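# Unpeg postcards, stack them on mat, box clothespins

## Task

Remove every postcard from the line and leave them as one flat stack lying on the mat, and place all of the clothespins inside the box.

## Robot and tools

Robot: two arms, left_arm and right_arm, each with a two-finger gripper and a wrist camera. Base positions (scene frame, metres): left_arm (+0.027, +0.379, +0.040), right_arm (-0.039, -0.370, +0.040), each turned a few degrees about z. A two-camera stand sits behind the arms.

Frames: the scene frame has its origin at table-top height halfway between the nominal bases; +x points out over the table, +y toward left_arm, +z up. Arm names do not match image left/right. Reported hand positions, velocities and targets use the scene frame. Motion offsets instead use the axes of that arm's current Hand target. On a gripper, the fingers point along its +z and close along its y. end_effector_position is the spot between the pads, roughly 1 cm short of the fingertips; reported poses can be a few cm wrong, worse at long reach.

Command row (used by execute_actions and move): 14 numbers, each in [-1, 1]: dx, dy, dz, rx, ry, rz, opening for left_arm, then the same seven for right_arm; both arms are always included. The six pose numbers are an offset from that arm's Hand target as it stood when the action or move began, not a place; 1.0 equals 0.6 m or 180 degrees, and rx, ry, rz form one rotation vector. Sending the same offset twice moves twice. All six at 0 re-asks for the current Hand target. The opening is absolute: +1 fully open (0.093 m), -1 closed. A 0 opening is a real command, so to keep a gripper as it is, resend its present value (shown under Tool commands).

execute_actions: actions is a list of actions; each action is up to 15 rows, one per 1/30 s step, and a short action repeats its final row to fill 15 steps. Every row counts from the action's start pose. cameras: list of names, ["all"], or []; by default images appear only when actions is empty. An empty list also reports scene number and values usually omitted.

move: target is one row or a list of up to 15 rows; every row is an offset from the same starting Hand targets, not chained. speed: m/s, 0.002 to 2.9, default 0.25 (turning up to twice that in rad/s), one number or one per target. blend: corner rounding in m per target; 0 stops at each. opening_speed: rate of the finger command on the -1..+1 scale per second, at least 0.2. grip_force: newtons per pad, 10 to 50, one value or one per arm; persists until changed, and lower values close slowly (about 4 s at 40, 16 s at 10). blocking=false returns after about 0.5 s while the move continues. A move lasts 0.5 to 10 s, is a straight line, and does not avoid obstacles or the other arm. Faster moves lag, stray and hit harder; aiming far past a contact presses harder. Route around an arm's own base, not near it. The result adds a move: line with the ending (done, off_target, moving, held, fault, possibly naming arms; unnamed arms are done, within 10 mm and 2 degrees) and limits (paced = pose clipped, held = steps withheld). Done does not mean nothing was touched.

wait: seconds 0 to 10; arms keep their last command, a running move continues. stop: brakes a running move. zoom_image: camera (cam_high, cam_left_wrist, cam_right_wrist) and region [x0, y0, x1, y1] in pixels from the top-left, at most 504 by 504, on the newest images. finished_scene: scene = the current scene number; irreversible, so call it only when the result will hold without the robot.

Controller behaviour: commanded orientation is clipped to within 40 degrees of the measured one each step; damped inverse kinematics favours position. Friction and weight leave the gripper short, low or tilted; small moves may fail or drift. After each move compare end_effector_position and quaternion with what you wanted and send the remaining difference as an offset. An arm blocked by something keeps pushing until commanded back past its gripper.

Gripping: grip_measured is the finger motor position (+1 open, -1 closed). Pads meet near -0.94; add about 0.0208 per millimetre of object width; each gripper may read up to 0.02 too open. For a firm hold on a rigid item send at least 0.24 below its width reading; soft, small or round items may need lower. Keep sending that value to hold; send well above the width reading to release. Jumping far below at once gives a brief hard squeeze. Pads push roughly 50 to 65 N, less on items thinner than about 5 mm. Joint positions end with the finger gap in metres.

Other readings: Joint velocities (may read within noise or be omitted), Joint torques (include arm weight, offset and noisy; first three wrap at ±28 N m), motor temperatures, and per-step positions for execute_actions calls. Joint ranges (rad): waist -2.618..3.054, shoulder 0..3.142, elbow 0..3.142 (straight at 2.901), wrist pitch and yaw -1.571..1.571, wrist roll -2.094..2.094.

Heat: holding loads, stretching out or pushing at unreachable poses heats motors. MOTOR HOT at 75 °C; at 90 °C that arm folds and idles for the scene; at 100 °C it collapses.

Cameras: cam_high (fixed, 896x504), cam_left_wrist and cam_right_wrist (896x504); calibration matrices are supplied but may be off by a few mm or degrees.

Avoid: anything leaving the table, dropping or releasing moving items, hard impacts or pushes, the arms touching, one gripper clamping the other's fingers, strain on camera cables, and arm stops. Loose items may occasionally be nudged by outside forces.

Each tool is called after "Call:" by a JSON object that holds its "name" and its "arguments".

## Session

Call:
{"name": "execute_actions", "arguments": {"actions": []}}

Call:
{"name": "zoom_image", "arguments": {"camera": "cam_high", "region": [350, 100, 600, 400]}}

Scene clock: 0.00 s.
left_arm: end_effector_position=(+0.4092, +0.3809, +0.1140) grip_measured=+1.000 end_effector_quat_wxyz=(+0.540, -0.038, +0.840, +0.045) | right_arm: end_effector_position=(+0.3426, -0.3744, +0.1209) grip_measured=+1.000 end_effector_quat_wxyz=(+0.568, +0.011, +0.819, -0.077)
Joint positions: left_arm=[-0.014 1.549 0.374 0.741 -0.185 -0.048 0.093] | right_arm=[0.123 1.581 0.331 0.892 0.218 -0.04 0.093]
Joint velocities: within noise
Joint torques (N m): no reading
Motor temperatures (°C): left_arm=[23 29 30 27 23 25 23] | right_arm=[23 34 33 28 24 25 24]
Heat: left arm: 30 °C; right arm: 34 °C.
Hand target: left_arm +0.4140, +0.3806, +0.1246; +0.554, -0.040, +0.830, +0.043 | right_arm +0.3459, -0.3742, +0.1278; +0.577, +0.013, +0.813, -0.076
Tool commands: left_gripper/opening=+1.0 right_gripper/opening=+1.0
camera_calibration:
cam_left_wrist: T_world_to_cam=[[0.0931008, -0.994488, -0.048232, 0.346919], [-0.754633, -0.0388796, -0.654994, 0.438549], [0.649508, 0.0973779, -0.754093, -0.13111], [0, 0, 0, 1]] pos_world=[0.383802, 0.374824, 0.20511]
cam_right_wrist: T_world_to_cam=[[-0.1167, -0.987141, 0.109244, -0.34411], [-0.719713, 0.00825715, -0.694222, 0.372854], [0.684393, -0.15964, -0.711422, -0.125776], [0, 0, 0, 1]] pos_world=[0.314271, -0.362843, 0.206956]

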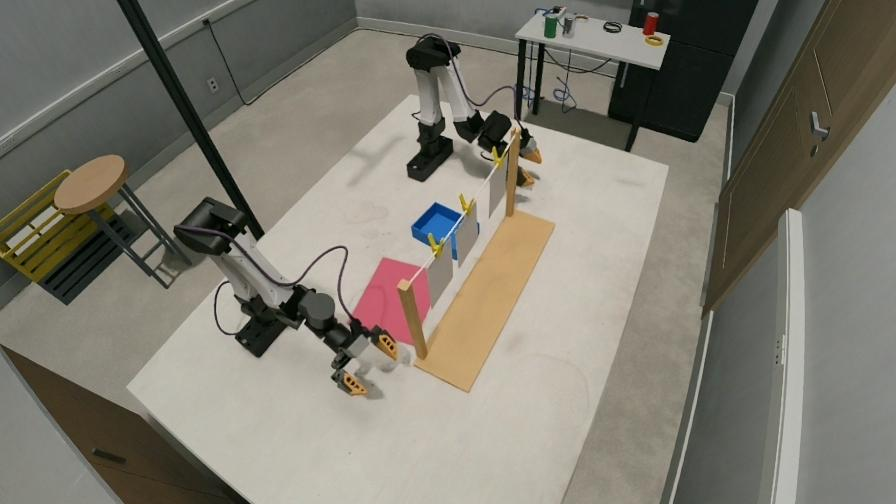

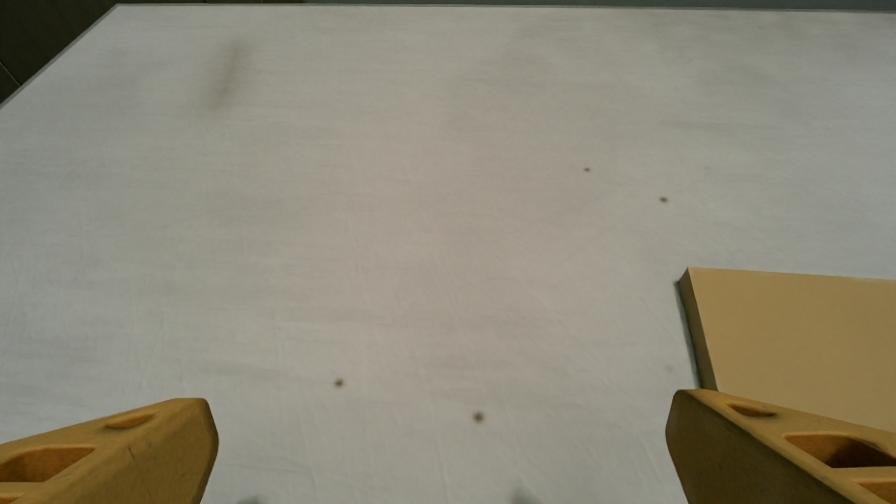

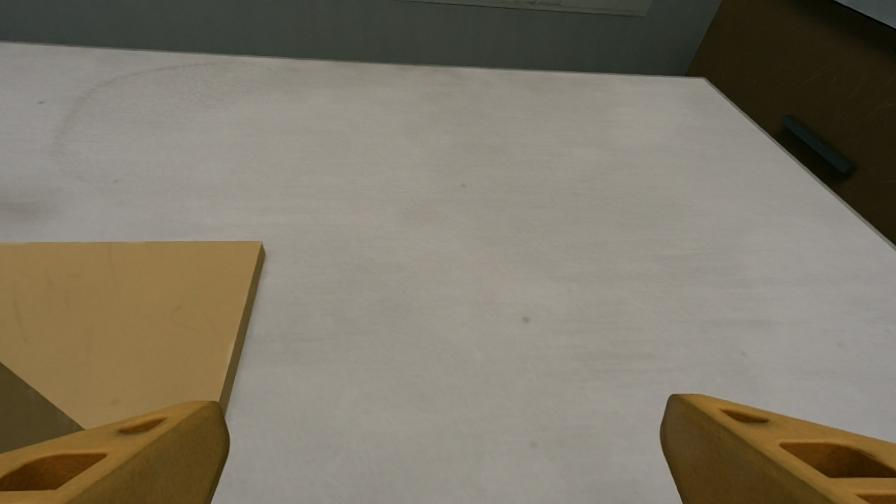

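Scaled by 1.680 from the camera's 896x504 image, which has a finer 1280x720 frame.

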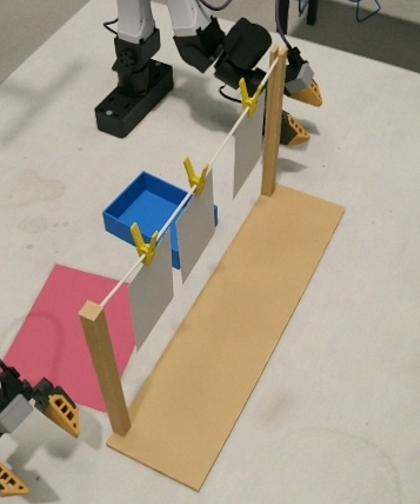

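Call:
{"name": "move", "arguments": {"target": [[-0.146,0.045,-0.407,0.0377,-0.1252,-0.0013,0,-0.22,0.125,-0.349,-0.27,0.04,0.05,1],[-0.24,-0.32,-0.401,0.0377,-0.1252,-0.0013,0,-0.1615,0.545,-0.239,-0.5414,0.0817,0.1025,1]], "speed": 0.35, "blend": [0.04,0], "cameras": ["all"]}}

Scene clock: 45.17 s.
left_arm: end_effector_position=(+0.2694, +0.1664, +0.3321) grip_measured=+0.002 end_effector_quat_wxyz=(+0.700, +0.020, +0.713, +0.012) | right_arm: end_effector_position=(+0.2779, -0.0303, +0.2207) grip_measured=+1.000 end_effector_quat_wxyz=(+0.292, -0.289, +0.654, +0.635)
Joint positions: left_arm=[-1.17 1.109 0.665 0.39 -1.219 -0.004 0.045] | right_arm=[0.537 1.895 0.88 0.97 -1.058 0.684 0.093]
Joint torques (N m): left_arm=[-0.08 -2.17 9.37 1.72 -0.18 0.07] | right_arm=[0.65 -7.1 8.8 2.08 -0.19 0.04]
Motor temperatures (°C): left_arm=[23 31 33 34 23 25 23] | right_arm=[23 36 36 36 24 25 24]
Heat: left arm: 34 °C; right arm: 36 °C.
Hand target: left_arm +0.2704, +0.1647, +0.3443; +0.707, +0.000, +0.707, +0.000 | right_arm +0.2797, -0.0247, +0.2294; +0.299, -0.299, +0.641, +0.641
Off the commanded pose: left_arm 0.012 m, 3 deg | right_arm 0.010 m, 2 deg.
move: off_target (left_arm)
camera_calibration:
cam_left_wrist: T_world_to_cam=[[-0.0236577, -0.997475, -0.0669618, 0.195321], [-0.431352, 0.0706097, -0.899416, 0.443441], [0.901874, 0.00760596, -0.431933, -0.0150704], [0, 0, 0, 1]] pos_world=[0.209491, 0.163631, 0.405408]
cam_right_wrist: T_world_to_cam=[[0.74393, -0.0336096, -0.667412, -0.0616338], [-0.611125, -0.438279, -0.659119, 0.341277], [-0.27036, 0.89821, -0.346589, 0.26134], [0, 0, 0, 1]] pos_world=[0.32507, -0.0872355, 0.274385]

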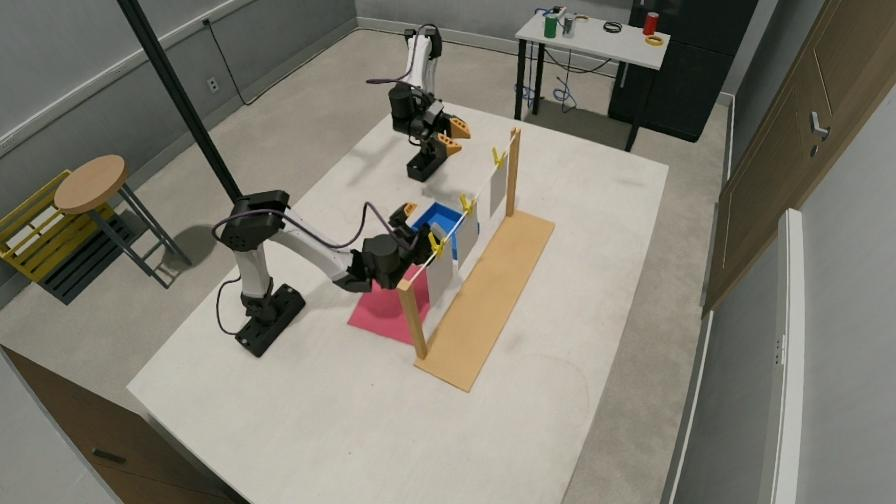

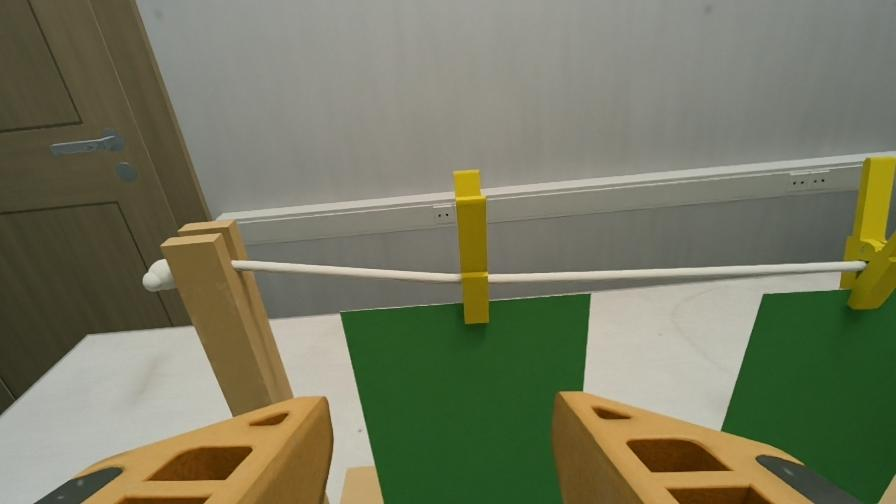

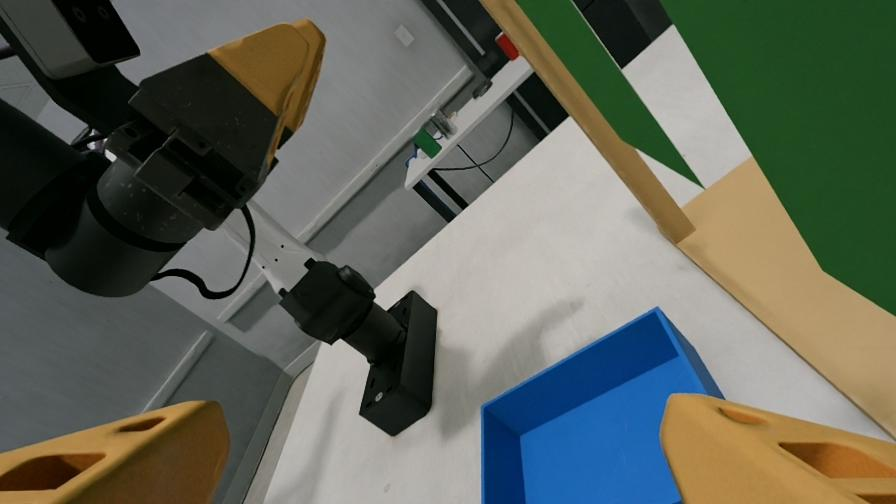

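Call:
{"name": "move", "arguments": {"target": [-0.01,-0.012,0.08,0,0,0,0,0,0,0,0,0,0,1], "speed": 0.25, "cameras": ["cam_left_wrist"]}}

Scene clock: 50.20 s.
left_arm: end_effector_position=(+0.3142, +0.1620, +0.3334) grip_measured=+0.002 end_effector_quat_wxyz=(+0.697, +0.017, +0.717, +0.021) | right_arm: end_effector_position=(+0.2779, -0.0303, +0.2210) grip_measured=+1.000 end_effector_quat_wxyz=(+0.292, -0.289, +0.654, +0.636)
Joint positions: left_arm=[-1.009 1.219 0.743 0.417 -1.075 0.003 0.045] | right_arm=[0.537 1.895 0.88 0.971 -1.058 0.685 0.093]
Joint torques (N m): left_arm=[0.5 -2.92 10.36 1.84 0.01 0.03] | right_arm=[0.65 -7.09 8.75 2.11 -0.19 0.03]
Heat: left arm: 34 °C; right arm: 37 °C.
Hand target: left_arm +0.3184, +0.1576, +0.3502; +0.707, +0.000, +0.707, +0.000 | right_arm +0.2797, -0.0247, +0.2294; +0.299, -0.299, +0.641, +0.641
Off the commanded pose: left_arm 0.018 m, 4 deg | right_arm 0.010 m, 2 deg.
move: off_target (left_arm)
camera_calibration:
cam_left_wrist: T_world_to_cam=[[-0.00758646, -0.997089, -0.0758654, 0.189994], [-0.441301, 0.0714184, -0.894513, 0.46562], [0.897327, 0.0266933, -0.440558, -0.0535732], [0, 0, 0, 1]] pos_world=[0.254993, 0.157618, 0.407315]
Images, in order (width x height): cam_left_wrist 896x504.

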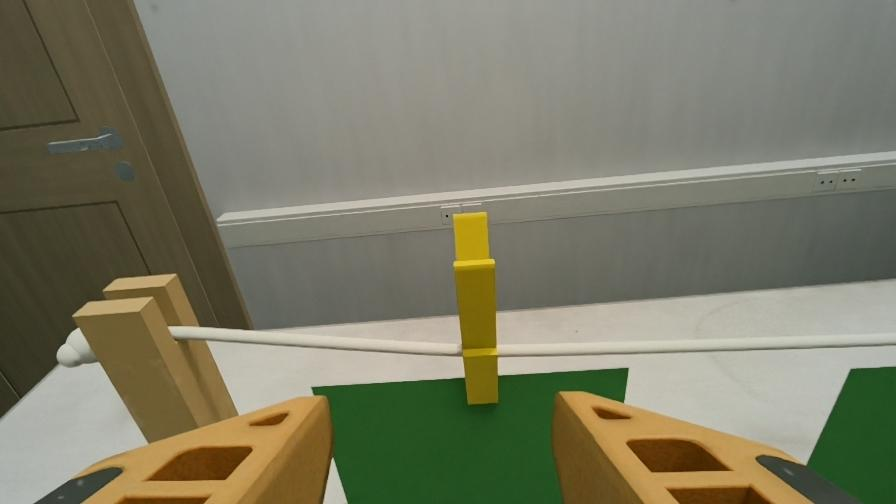

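Call:
{"name": "move", "arguments": {"target": [[0,-0.007,0.1225,0,0,0,0,0,0,0,0,0,0,1],[0,-0.007,0.1225,0,0,0,-0.75,0,0,0,0,0,0,1],[0.032,-0.007,0.1305,0,0.25,0,-0.75,0,0,0,0,0,0,1]], "speed": [0.15,0.1,0.13], "opening_speed": 1.0, "cameras": ["all"]}}

Call:
{"name": "zoom_image", "arguments": {"camera": "cam_high", "region": [380, 110, 560, 290]}}

Scene clock: 62.03 s.
left_arm: end_effector_position=(+0.3920, +0.1523, +0.3236) grip_measured=-0.746 end_effector_quat_wxyz=(+0.377, +0.010, +0.926, +0.003) | right_arm: end_effector_position=(+0.2779, -0.0303, +0.2210) grip_measured=+1.000 end_effector_quat_wxyz=(+0.292, -0.289, +0.654, +0.636)
Joint positions: left_arm=[-0.679 1.708 1.828 -1.065 -0.488 -0.558 0.009] | right_arm=[0.537 1.895 0.88 0.971 -1.058 0.685 0.093]
Joint torques (N m): left_arm=[0.7 -6.35 9.61 1.18 -0.31 -0.04] | right_arm=[0.66 -7.1 8.76 2.11 -0.2 0.03]
Heat: left arm: 36 °C; right arm: 39 °C.
Hand target: left_arm +0.3967, +0.1532, +0.3310; +0.383, +0.000, +0.924, +0.000 | right_arm +0.2797, -0.0247, +0.2294; +0.299, -0.298, +0.641, +0.641
Off the commanded pose: left_arm 0.009 m, 1 deg | right_arm 0.010 m, 2 deg.
move: done; target 2's new opening was sent with left_arm's hand 0.019 m and 3 deg from that target
camera_calibration:
cam_left_wrist: T_world_to_cam=[[-0.0391013, -0.999052, -0.0191622, 0.174338], [-0.940545, 0.0432733, -0.336901, 0.511321], [0.337411, 0.00484966, -0.941345, 0.257339], [0, 0, 0, 1]] pos_world=[0.400908, 0.150798, 0.41785]
cam_right_wrist: T_world_to_cam=[[0.744039, -0.0331664, -0.667312, -0.061523], [-0.611041, -0.437762, -0.65954, 0.341545], [-0.270249, 0.898479, -0.345978, 0.26123], [0, 0, 0, 1]] pos_world=[0.325071, -0.0872352, 0.274587]

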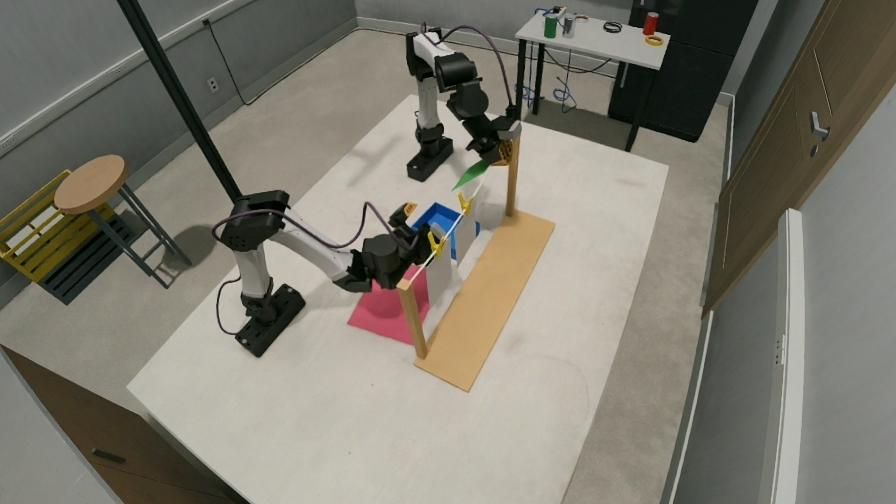

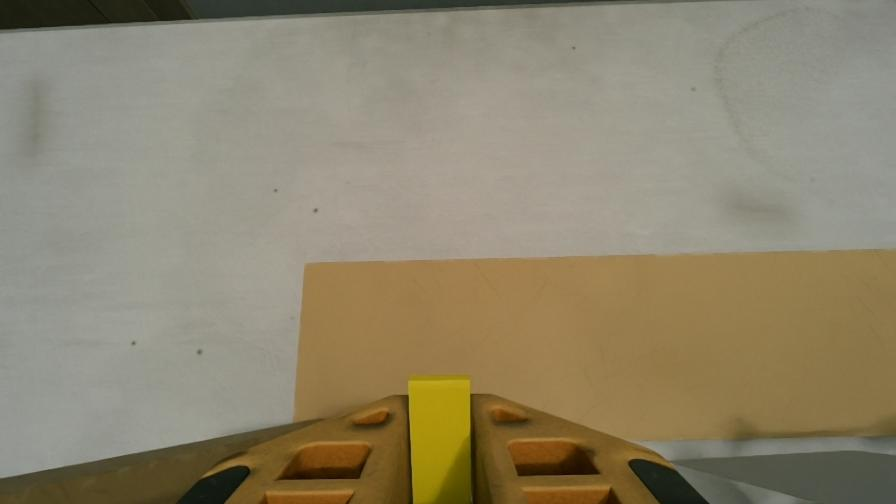

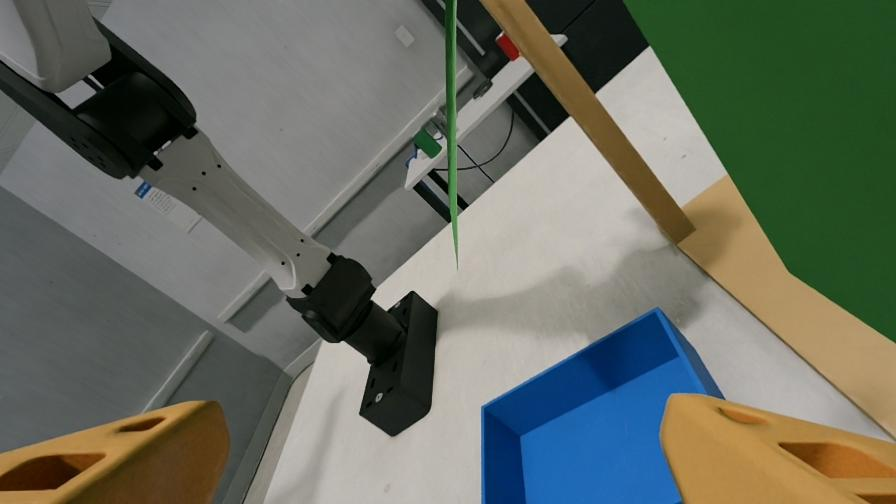

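Scaled by 2.800 from the camera's 896x504 image, which has a finer 1280x720 frame.

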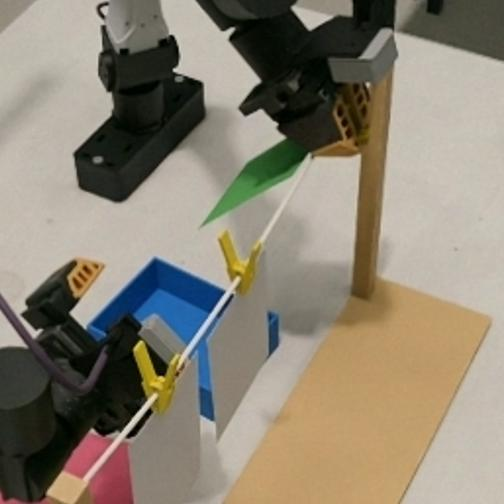

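Call:
{"name": "move", "arguments": {"target": [[0,0,0,0,0,0,-0.75,0.027,-0.012,0.1,0,0,0,1],[0,0,0,0,0,0,-0.75,0.027,-0.012,0.255,0,0,0,1],[0,0,0,0,0,0,-0.75,0.027,-0.012,0.255,0,0,0,-1]], "speed": [0.15,0.12,0.1], "blend": [0.02,0,0], "opening_speed": 0.8, "grip_force": [50,40], "cameras": ["cam_right_wrist","cam_high"]}}

Call:
{"name": "zoom_image", "arguments": {"camera": "cam_high", "region": [380, 110, 560, 290]}}

Scene clock: 75.23 s.
left_arm: end_effector_position=(+0.3917, +0.1522, +0.3233) grip_measured=-0.746 end_effector_quat_wxyz=(+0.376, +0.010, +0.927, +0.003) | right_arm: end_effector_position=(+0.2706, +0.1229, +0.2071) grip_measured=-0.988 end_effector_quat_wxyz=(+0.294, -0.301, +0.645, +0.638)
Joint positions: left_arm=[-0.679 1.708 1.828 -1.067 -0.487 -0.558 0.009] | right_arm=[0.846 2.206 1.3 0.887 -0.769 0.689 0]
Joint torques (N m): left_arm=[0.64 -6.22 9.77 1.18 -0.31 -0.06] | right_arm=[0.16 -9.68 9.72 2.03 -0.04 0.02]
Heat: left arm: 36 °C; right arm: 40 °C.
Hand target: left_arm +0.3967, +0.1532, +0.3310; +0.383, +0.000, +0.924, +0.000 | right_arm +0.2749, +0.1282, +0.2123; +0.299, -0.299, +0.641, +0.641
Off the commanded pose: left_arm 0.009 m, 1 deg | right_arm 0.009 m, 1 deg.
grip_force (N): 50, 40
move: done
camera_calibration:
cam_right_wrist: T_world_to_cam=[[0.758627, -0.0131447, -0.651393, -0.0699993], [-0.588097, -0.444111, -0.675949, 0.39294], [-0.280406, 0.895875, -0.344645, 0.119566], [0, 0, 0, 1]] pos_world=[0.317717, 0.0664728, 0.261218]
Images, in order (width x height): cam_high 896x504, cam_right_wrist 896x504.

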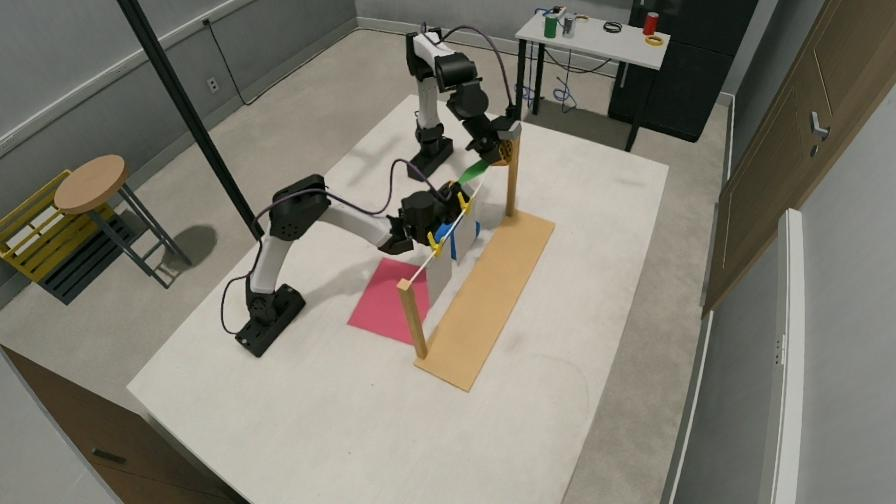

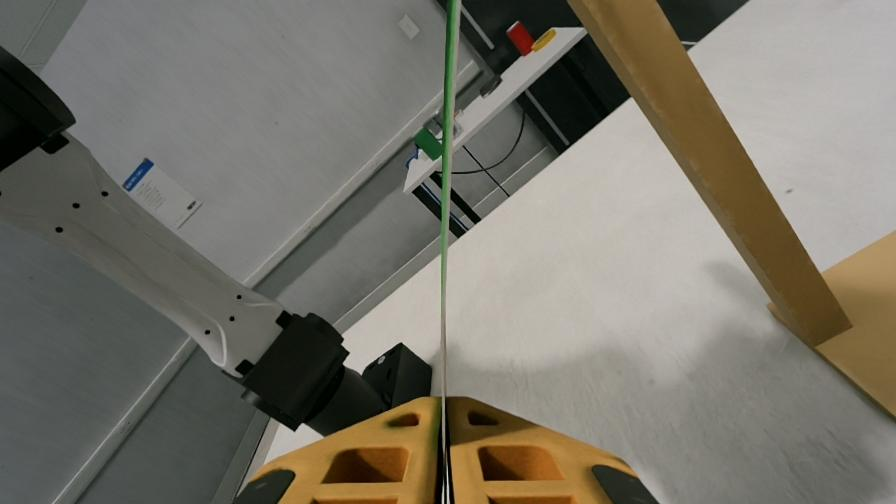

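Scaled by 2.800 from the camera's 896x504 image, which has a finer 1280x720 frame.

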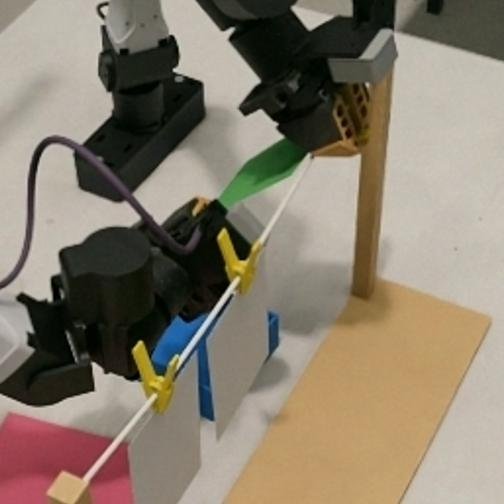

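Call:
{"name": "move", "arguments": {"target": [[0,0,0,0,0,0,-0.4,0,0,0,0,0,0,-1],[0,0,-0.15,0,0,0,-0.4,0,0,0,0,0,0,-1],[-0.026,0.162,-0.207,0.3914,0.002,0.1456,0.6,-0.03,-0.0647,0.005,0,0,-0.089,-1],[-0.038,0.105,-0.087,0.3914,0.002,0.1456,0.6,-0.03,-0.0647,0.005,0,0,-0.089,-1]], "speed": [0.1,0.2,0.2,0.12], "blend": [0,0.02,0.01,0], "opening_speed": 1.5, "cameras": ["all"]}}

Call:
{"name": "zoom_image", "arguments": {"camera": "cam_high", "region": [380, 90, 560, 270]}}

Scene clock: 99.10 s.
left_arm: end_effector_position=(+0.3746, +0.2172, +0.3793) grip_measured=+0.598 end_effector_quat_wxyz=(+0.297, +0.402, +0.738, -0.452) | right_arm: end_effector_position=(+0.3120, +0.1285, +0.1958) grip_measured=-0.988 end_effector_quat_wxyz=(+0.377, -0.375, +0.604, +0.593)
Joint positions: left_arm=[0.035 1.852 2.08 -1.565 1.131 0.824 0.074] | right_arm=[0.796 2.328 1.467 0.844 -0.804 0.436 0]
Joint torques (N m): left_arm=[-0.4 -6.95 8.32 0.5 0.46 0.19] | right_arm=[-0.5 -10.51 10.1 1.97 -0.25 -0.24]
Motor temperatures (°C): left_arm=[23 32 36 33 24 25 23] | right_arm=[23 41 43 37 24 25 24]
Heat: left arm: 36 °C; right arm: 43 °C.
Hand target: left_arm +0.3759, +0.2162, +0.3842; +0.301, +0.416, +0.733, -0.447 | right_arm +0.3162, +0.1312, +0.2010; +0.385, -0.385, +0.594, +0.593
Off the commanded pose: left_arm 0.005 m, 2 deg | right_arm 0.007 m, 2 deg.
joint sent to its limit (left arm) — joint 4 (wrist pitch), lower limit. The joint targets still meet the commanded pose.
grip_force (N): 50, 40
move: done; blend cut to 0 m at target 3; target 3's new opening was sent with left_arm's hand 0.005 m and 9 deg from that target
camera_calibration:
cam_left_wrist: T_world_to_cam=[[-0.874599, -0.249407, 0.415779, 0.224788], [-0.464024, 0.679188, -0.56867, 0.282275], [-0.140561, -0.69029, -0.709748, 0.557566], [0, 0, 0, 1]] pos_world=[0.405955, 0.249228, 0.462791]
cam_right_wrist: T_world_to_cam=[[0.897588, -0.0229251, -0.440239, -0.192128], [-0.404903, -0.437781, -0.802746, 0.378935], [-0.174325, 0.898789, -0.40223, 0.100153], [0, 0, 0, 1]] pos_world=[0.343344, 0.0714696, 0.259891]

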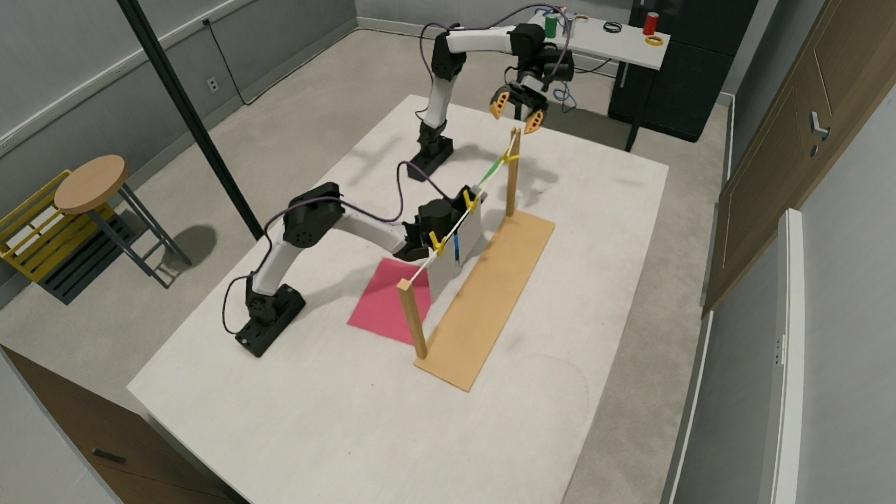

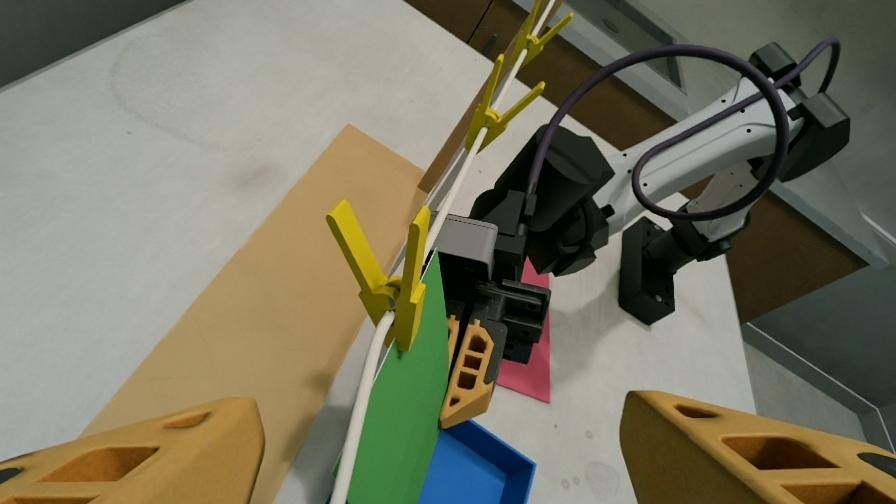

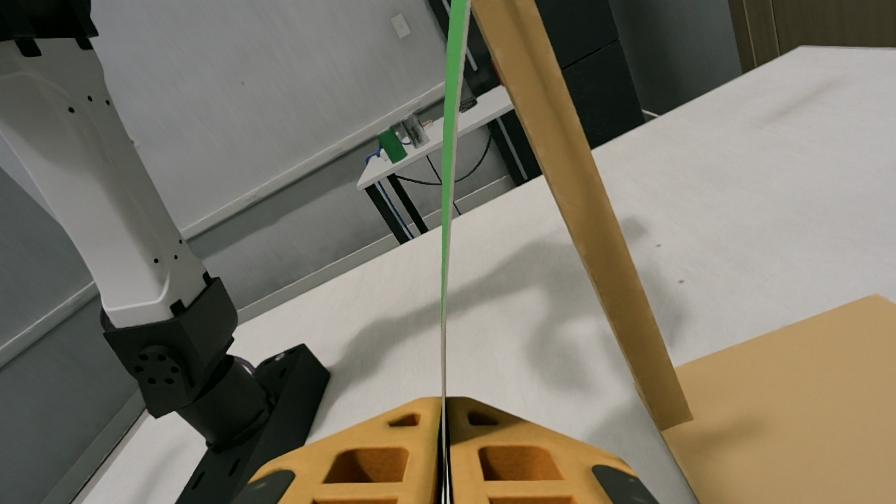

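Scaled by 2.800 from the camera's 896x504 image, which has a finer 1280x720 frame.

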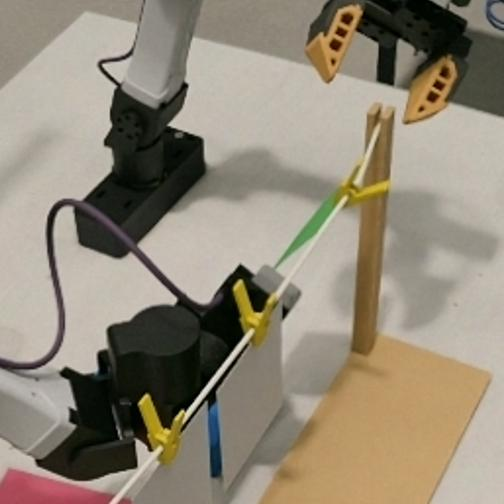

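Call:
{"name": "move", "arguments": {"target": [[-0.009,0.0447,0.046,0,0,0,0.6,0,0,0,0,0,0,-1],[-0.013,0.0395,0.1537,0,0,0,0.6,0,0,0,0,0,0,-1]], "speed": 0.1, "blend": [0.005,0], "cameras": ["cam_left_wrist","cam_high"]}}

Call:
{"name": "zoom_image", "arguments": {"camera": "cam_high", "region": [440, 100, 560, 220]}}

Scene clock: 114.00 s.
left_arm: end_effector_position=(+0.4125, +0.1354, +0.3239) grip_measured=+0.598 end_effector_quat_wxyz=(+0.275, +0.405, +0.743, -0.456) | right_arm: end_effector_position=(+0.3120, +0.1285, +0.1958) grip_measured=-0.988 end_effector_quat_wxyz=(+0.377, -0.375, +0.604, +0.593)
Joint positions: left_arm=[-0.177 1.909 1.901 -1.038 1.047 0.453 0.074] | right_arm=[0.796 2.328 1.467 0.844 -0.804 0.436 0]
Joint torques (N m): left_arm=[-0.18 -12.92 5.87 1.16 0.37 0.01] | right_arm=[-0.46 -10.52 10.06 1.98 -0.25 -0.24]
Heat: left arm: 37 °C; right arm: 45 °C.
Hand target: left_arm +0.4069, +0.1362, +0.3421; +0.300, +0.416, +0.733, -0.447 | right_arm +0.3162, +0.1312, +0.2010; +0.385, -0.385, +0.593, +0.593
Off the commanded pose: left_arm 0.019 m, 3 deg | right_arm 0.007 m, 2 deg.
grip_force (N): 50, 40
move: off_target (left_arm)
camera_calibration:
cam_left_wrist: T_world_to_cam=[[-0.864435, -0.238235, 0.442714, 0.246155], [-0.468951, 0.699498, -0.539248, 0.313724], [-0.181209, -0.673756, -0.716391, 0.483798], [0, 0, 0, 1]] pos_world=[0.447574, 0.165155, 0.406787]
Images, in order (width x height): cam_high 896x504, cam_left_wrist 896x504.

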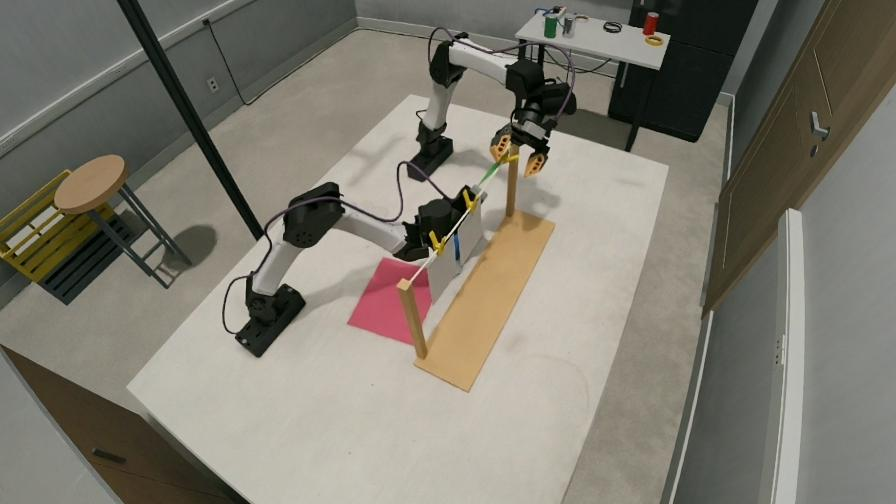

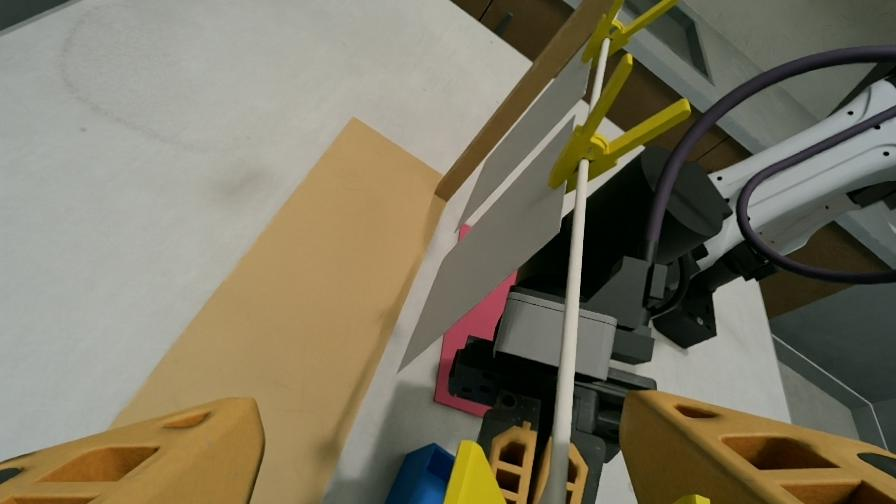

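Scaled by 4.200 from the camera's 896x504 image, which has a finer 1280x720 frame.

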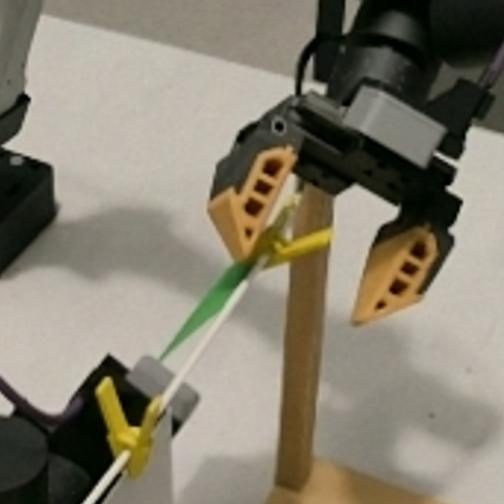

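Call:
{"name": "move", "arguments": {"target": [-0.009,-0.0385,-0.009,0,0,0,0.6,0,0,0,0,0,0,-1], "speed": 0.08, "cameras": ["cam_left_wrist"]}}

Scene clock: 119.67 s.
left_arm: end_effector_position=(+0.3968, +0.1329, +0.3448) grip_measured=+0.598 end_effector_quat_wxyz=(+0.286, +0.408, +0.739, -0.453) | right_arm: end_effector_position=(+0.3120, +0.1285, +0.1958) grip_measured=-0.988 end_effector_quat_wxyz=(+0.377, -0.375, +0.604, +0.593)
Joint positions: left_arm=[-0.193 1.842 1.886 -1.038 1.036 0.421 0.074] | right_arm=[0.796 2.328 1.467 0.844 -0.804 0.436 0]
Joint torques (N m): left_arm=[-0.49 -11.56 5.82 1.13 0.35 0.04] | right_arm=[-0.47 -10.54 10.09 1.97 -0.25 -0.24]
Heat: left arm: 36 °C; right arm: 46 °C.
Hand target: left_arm +0.3888, +0.1334, +0.3580; +0.300, +0.415, +0.733, -0.447 | right_arm +0.3162, +0.1312, +0.2010; +0.385, -0.385, +0.593, +0.593
Off the commanded pose: left_arm 0.016 m, 2 deg | right_arm 0.007 m, 2 deg.
grip_force (N): 50, 40
move: off_target (left_arm)
camera_calibration:
cam_left_wrist: T_world_to_cam=[[-0.873866, -0.238748, 0.423505, 0.233224], [-0.458292, 0.695262, -0.553696, 0.320673], [-0.162253, -0.677945, -0.716982, 0.487412], [0, 0, 0, 1]] pos_world=[0.429853, 0.163168, 0.428249]
Images, in order (width x height): cam_left_wrist 896x504.

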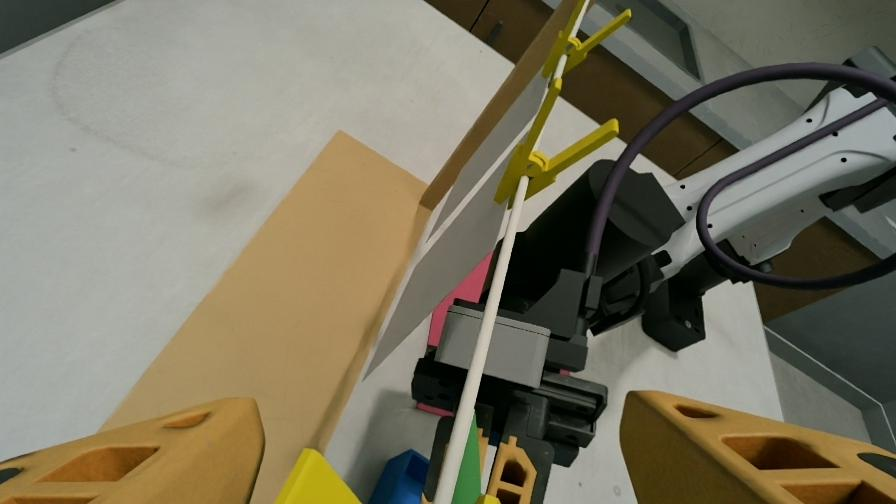

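Call:
{"name": "move", "arguments": {"target": [0,0,0,0,0,0,-1,0,0,0,0,0,0,-1], "speed": 0.08, "opening_speed": 0.6, "cameras": ["cam_left_wrist","cam_right_wrist"]}}

Scene clock: 124.93 s.
left_arm: end_effector_position=(+0.3969, +0.1330, +0.3446) grip_measured=-0.715 end_effector_quat_wxyz=(+0.286, +0.408, +0.740, -0.452) | right_arm: end_effector_position=(+0.3111, +0.1284, +0.1948) grip_measured=-0.988 end_effector_quat_wxyz=(+0.374, -0.376, +0.605, +0.594)
Joint positions: left_arm=[-0.193 1.842 1.886 -1.038 1.035 0.419 0.011] | right_arm=[0.796 2.328 1.467 0.839 -0.809 0.436 0]
Joint torques (N m): left_arm=[-0.47 -11.66 5.78 1.1 0.36 0.04] | right_arm=[-0.49 -10.58 10.03 2.02 -0.21 -0.24]
Heat: left arm: 36 °C; right arm: 46 °C.
Hand target: left_arm +0.3888, +0.1334, +0.3580; +0.300, +0.415, +0.733, -0.447 | right_arm +0.3162, +0.1312, +0.2010; +0.385, -0.385, +0.594, +0.593
Off the commanded pose: left_arm 0.016 m, 2 deg | right_arm 0.008 m, 2 deg.
grip_force (N): 50, 40
move: off_target (left_arm)
camera_calibration:
cam_left_wrist: T_world_to_cam=[[-0.873095, -0.240415, 0.424153, 0.233088], [-0.459801, 0.69534, -0.552346, 0.320595], [-0.162138, -0.677276, -0.717641, 0.487474], [0, 0, 0, 1]] pos_world=[0.429955, 0.16327, 0.428046]
cam_right_wrist: T_world_to_cam=[[0.896228, -0.0199295, -0.443147, -0.191098], [-0.405376, -0.442455, -0.79994, 0.378061], [-0.18013, 0.896569, -0.404619, 0.102163], [0, 0, 0, 1]] pos_world=[0.342927, 0.0718702, 0.259079]
Images, in order (width x height): cam_left_wrist 896x504, cam_right_wrist 896x504.

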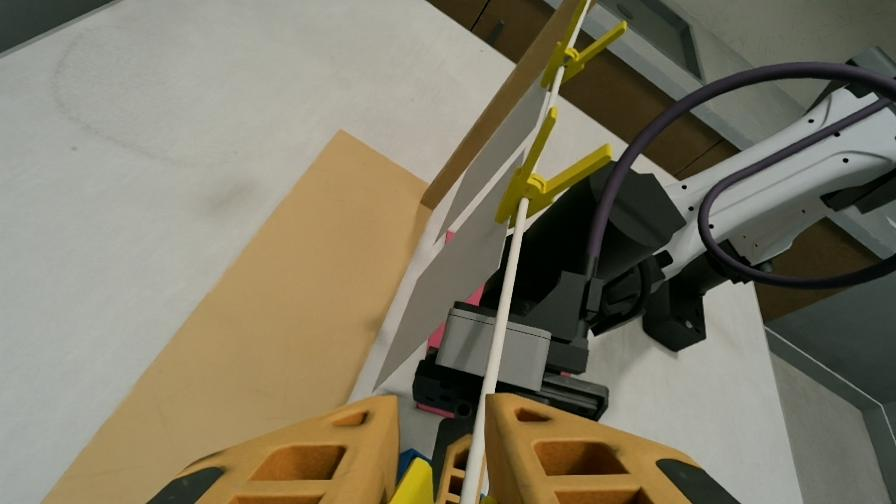

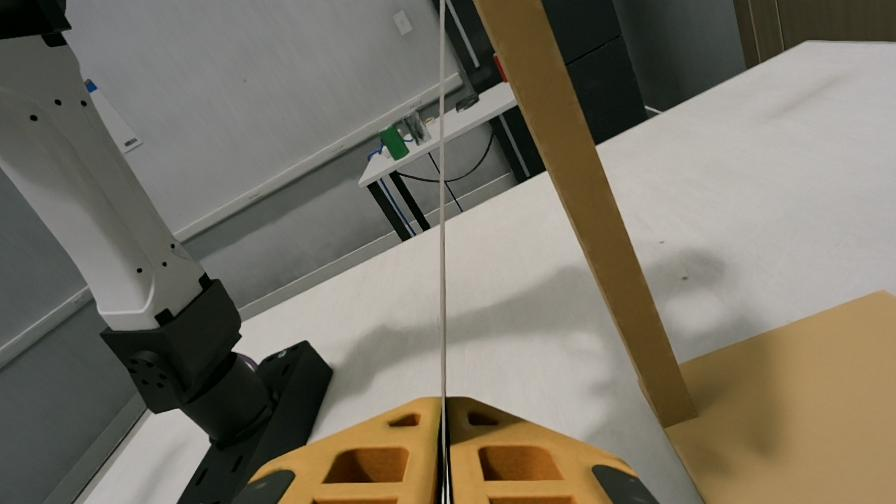

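Call:
{"name": "move", "arguments": {"target": [0,0,0,0,0,0,-1,0.075,0,0,0,0,0,-1], "speed": 0.07, "cameras": ["cam_right_wrist","cam_high"]}}

Call:
{"name": "zoom_image", "arguments": {"camera": "cam_high", "region": [440, 100, 560, 220]}}

Scene clock: 129.57 s.
left_arm: end_effector_position=(+0.3969, +0.1330, +0.3446) grip_measured=-0.730 end_effector_quat_wxyz=(+0.286, +0.408, +0.740, -0.452) | right_arm: end_effector_position=(+0.3006, +0.1297, +0.1640) grip_measured=-0.988 end_effector_quat_wxyz=(+0.378, -0.380, +0.598, +0.595)
Joint positions: left_arm=[-0.193 1.842 1.886 -1.038 1.035 0.419 0.01] | right_arm=[0.812 2.39 1.418 0.965 -0.799 0.433 0]
Joint torques (N m): left_arm=[-0.42 -11.71 5.75 1.12 0.36 0.04] | right_arm=[0.54 -10.84 6.09 2.25 -0.05 -0.22]
Heat: left arm: 36 °C; right arm: 46 °C.
Hand target: left_arm +0.3888, +0.1334, +0.3580; +0.300, +0.415, +0.733, -0.447 | right_arm +0.2978, +0.1312, +0.1599; +0.385, -0.385, +0.593, +0.593
Off the commanded pose: left_arm 0.016 m, 2 deg | right_arm 0.005 m, 1 deg.
grip_force (N): 50, 40
move: off_target (left_arm)
camera_calibration:
cam_right_wrist: T_world_to_cam=[[0.902159, -0.0101228, -0.431285, -0.200319], [-0.391941, -0.436946, -0.809605, 0.346528], [-0.180253, 0.899431, -0.398163, 0.0852885], [0, 0, 0, 1]] pos_world=[0.331911, 0.0726751, 0.228115]
Images, in order (width x height): cam_high 896x504, cam_right_wrist 896x504.

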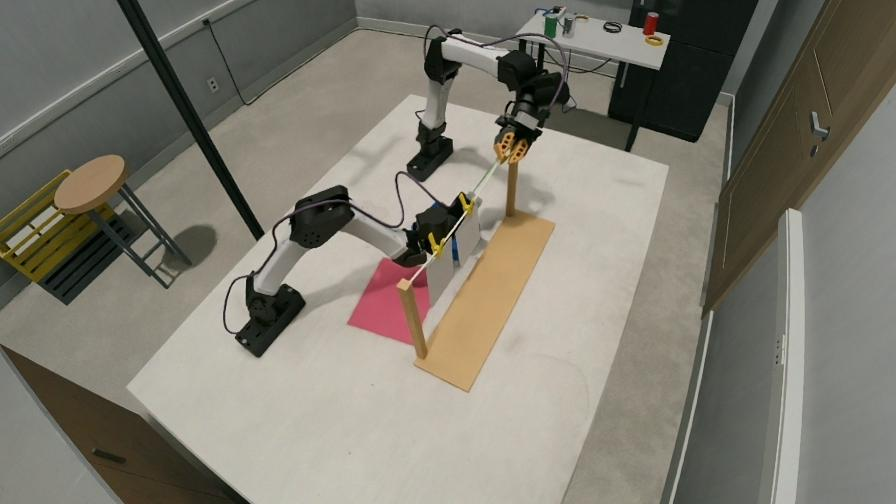

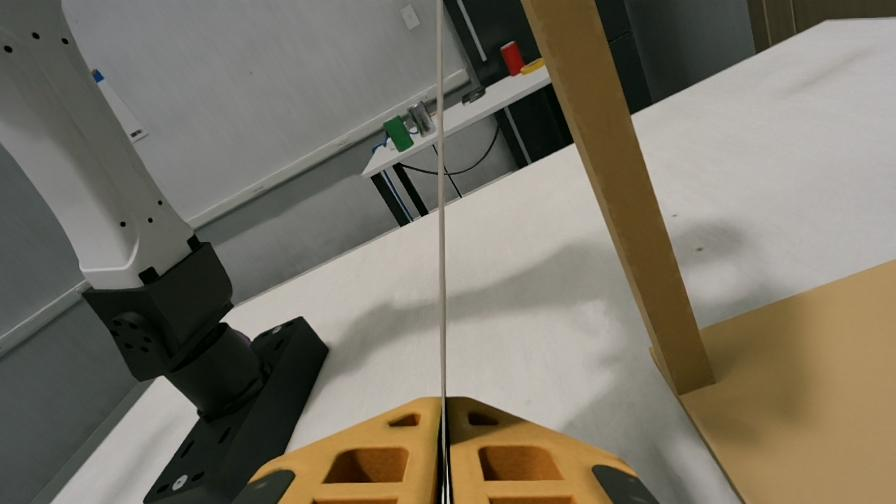

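Scaled by 4.200 from the camera's 896x504 image, which has a finer 1280x720 frame.

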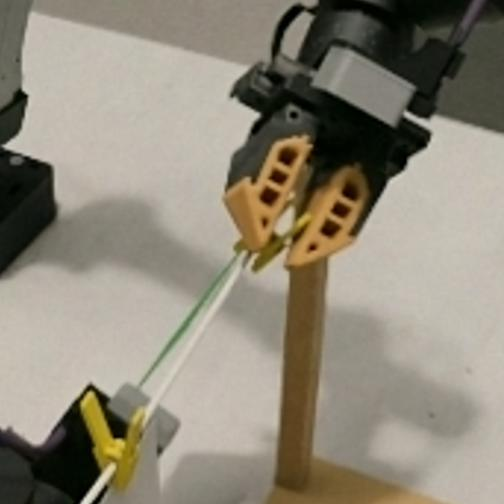

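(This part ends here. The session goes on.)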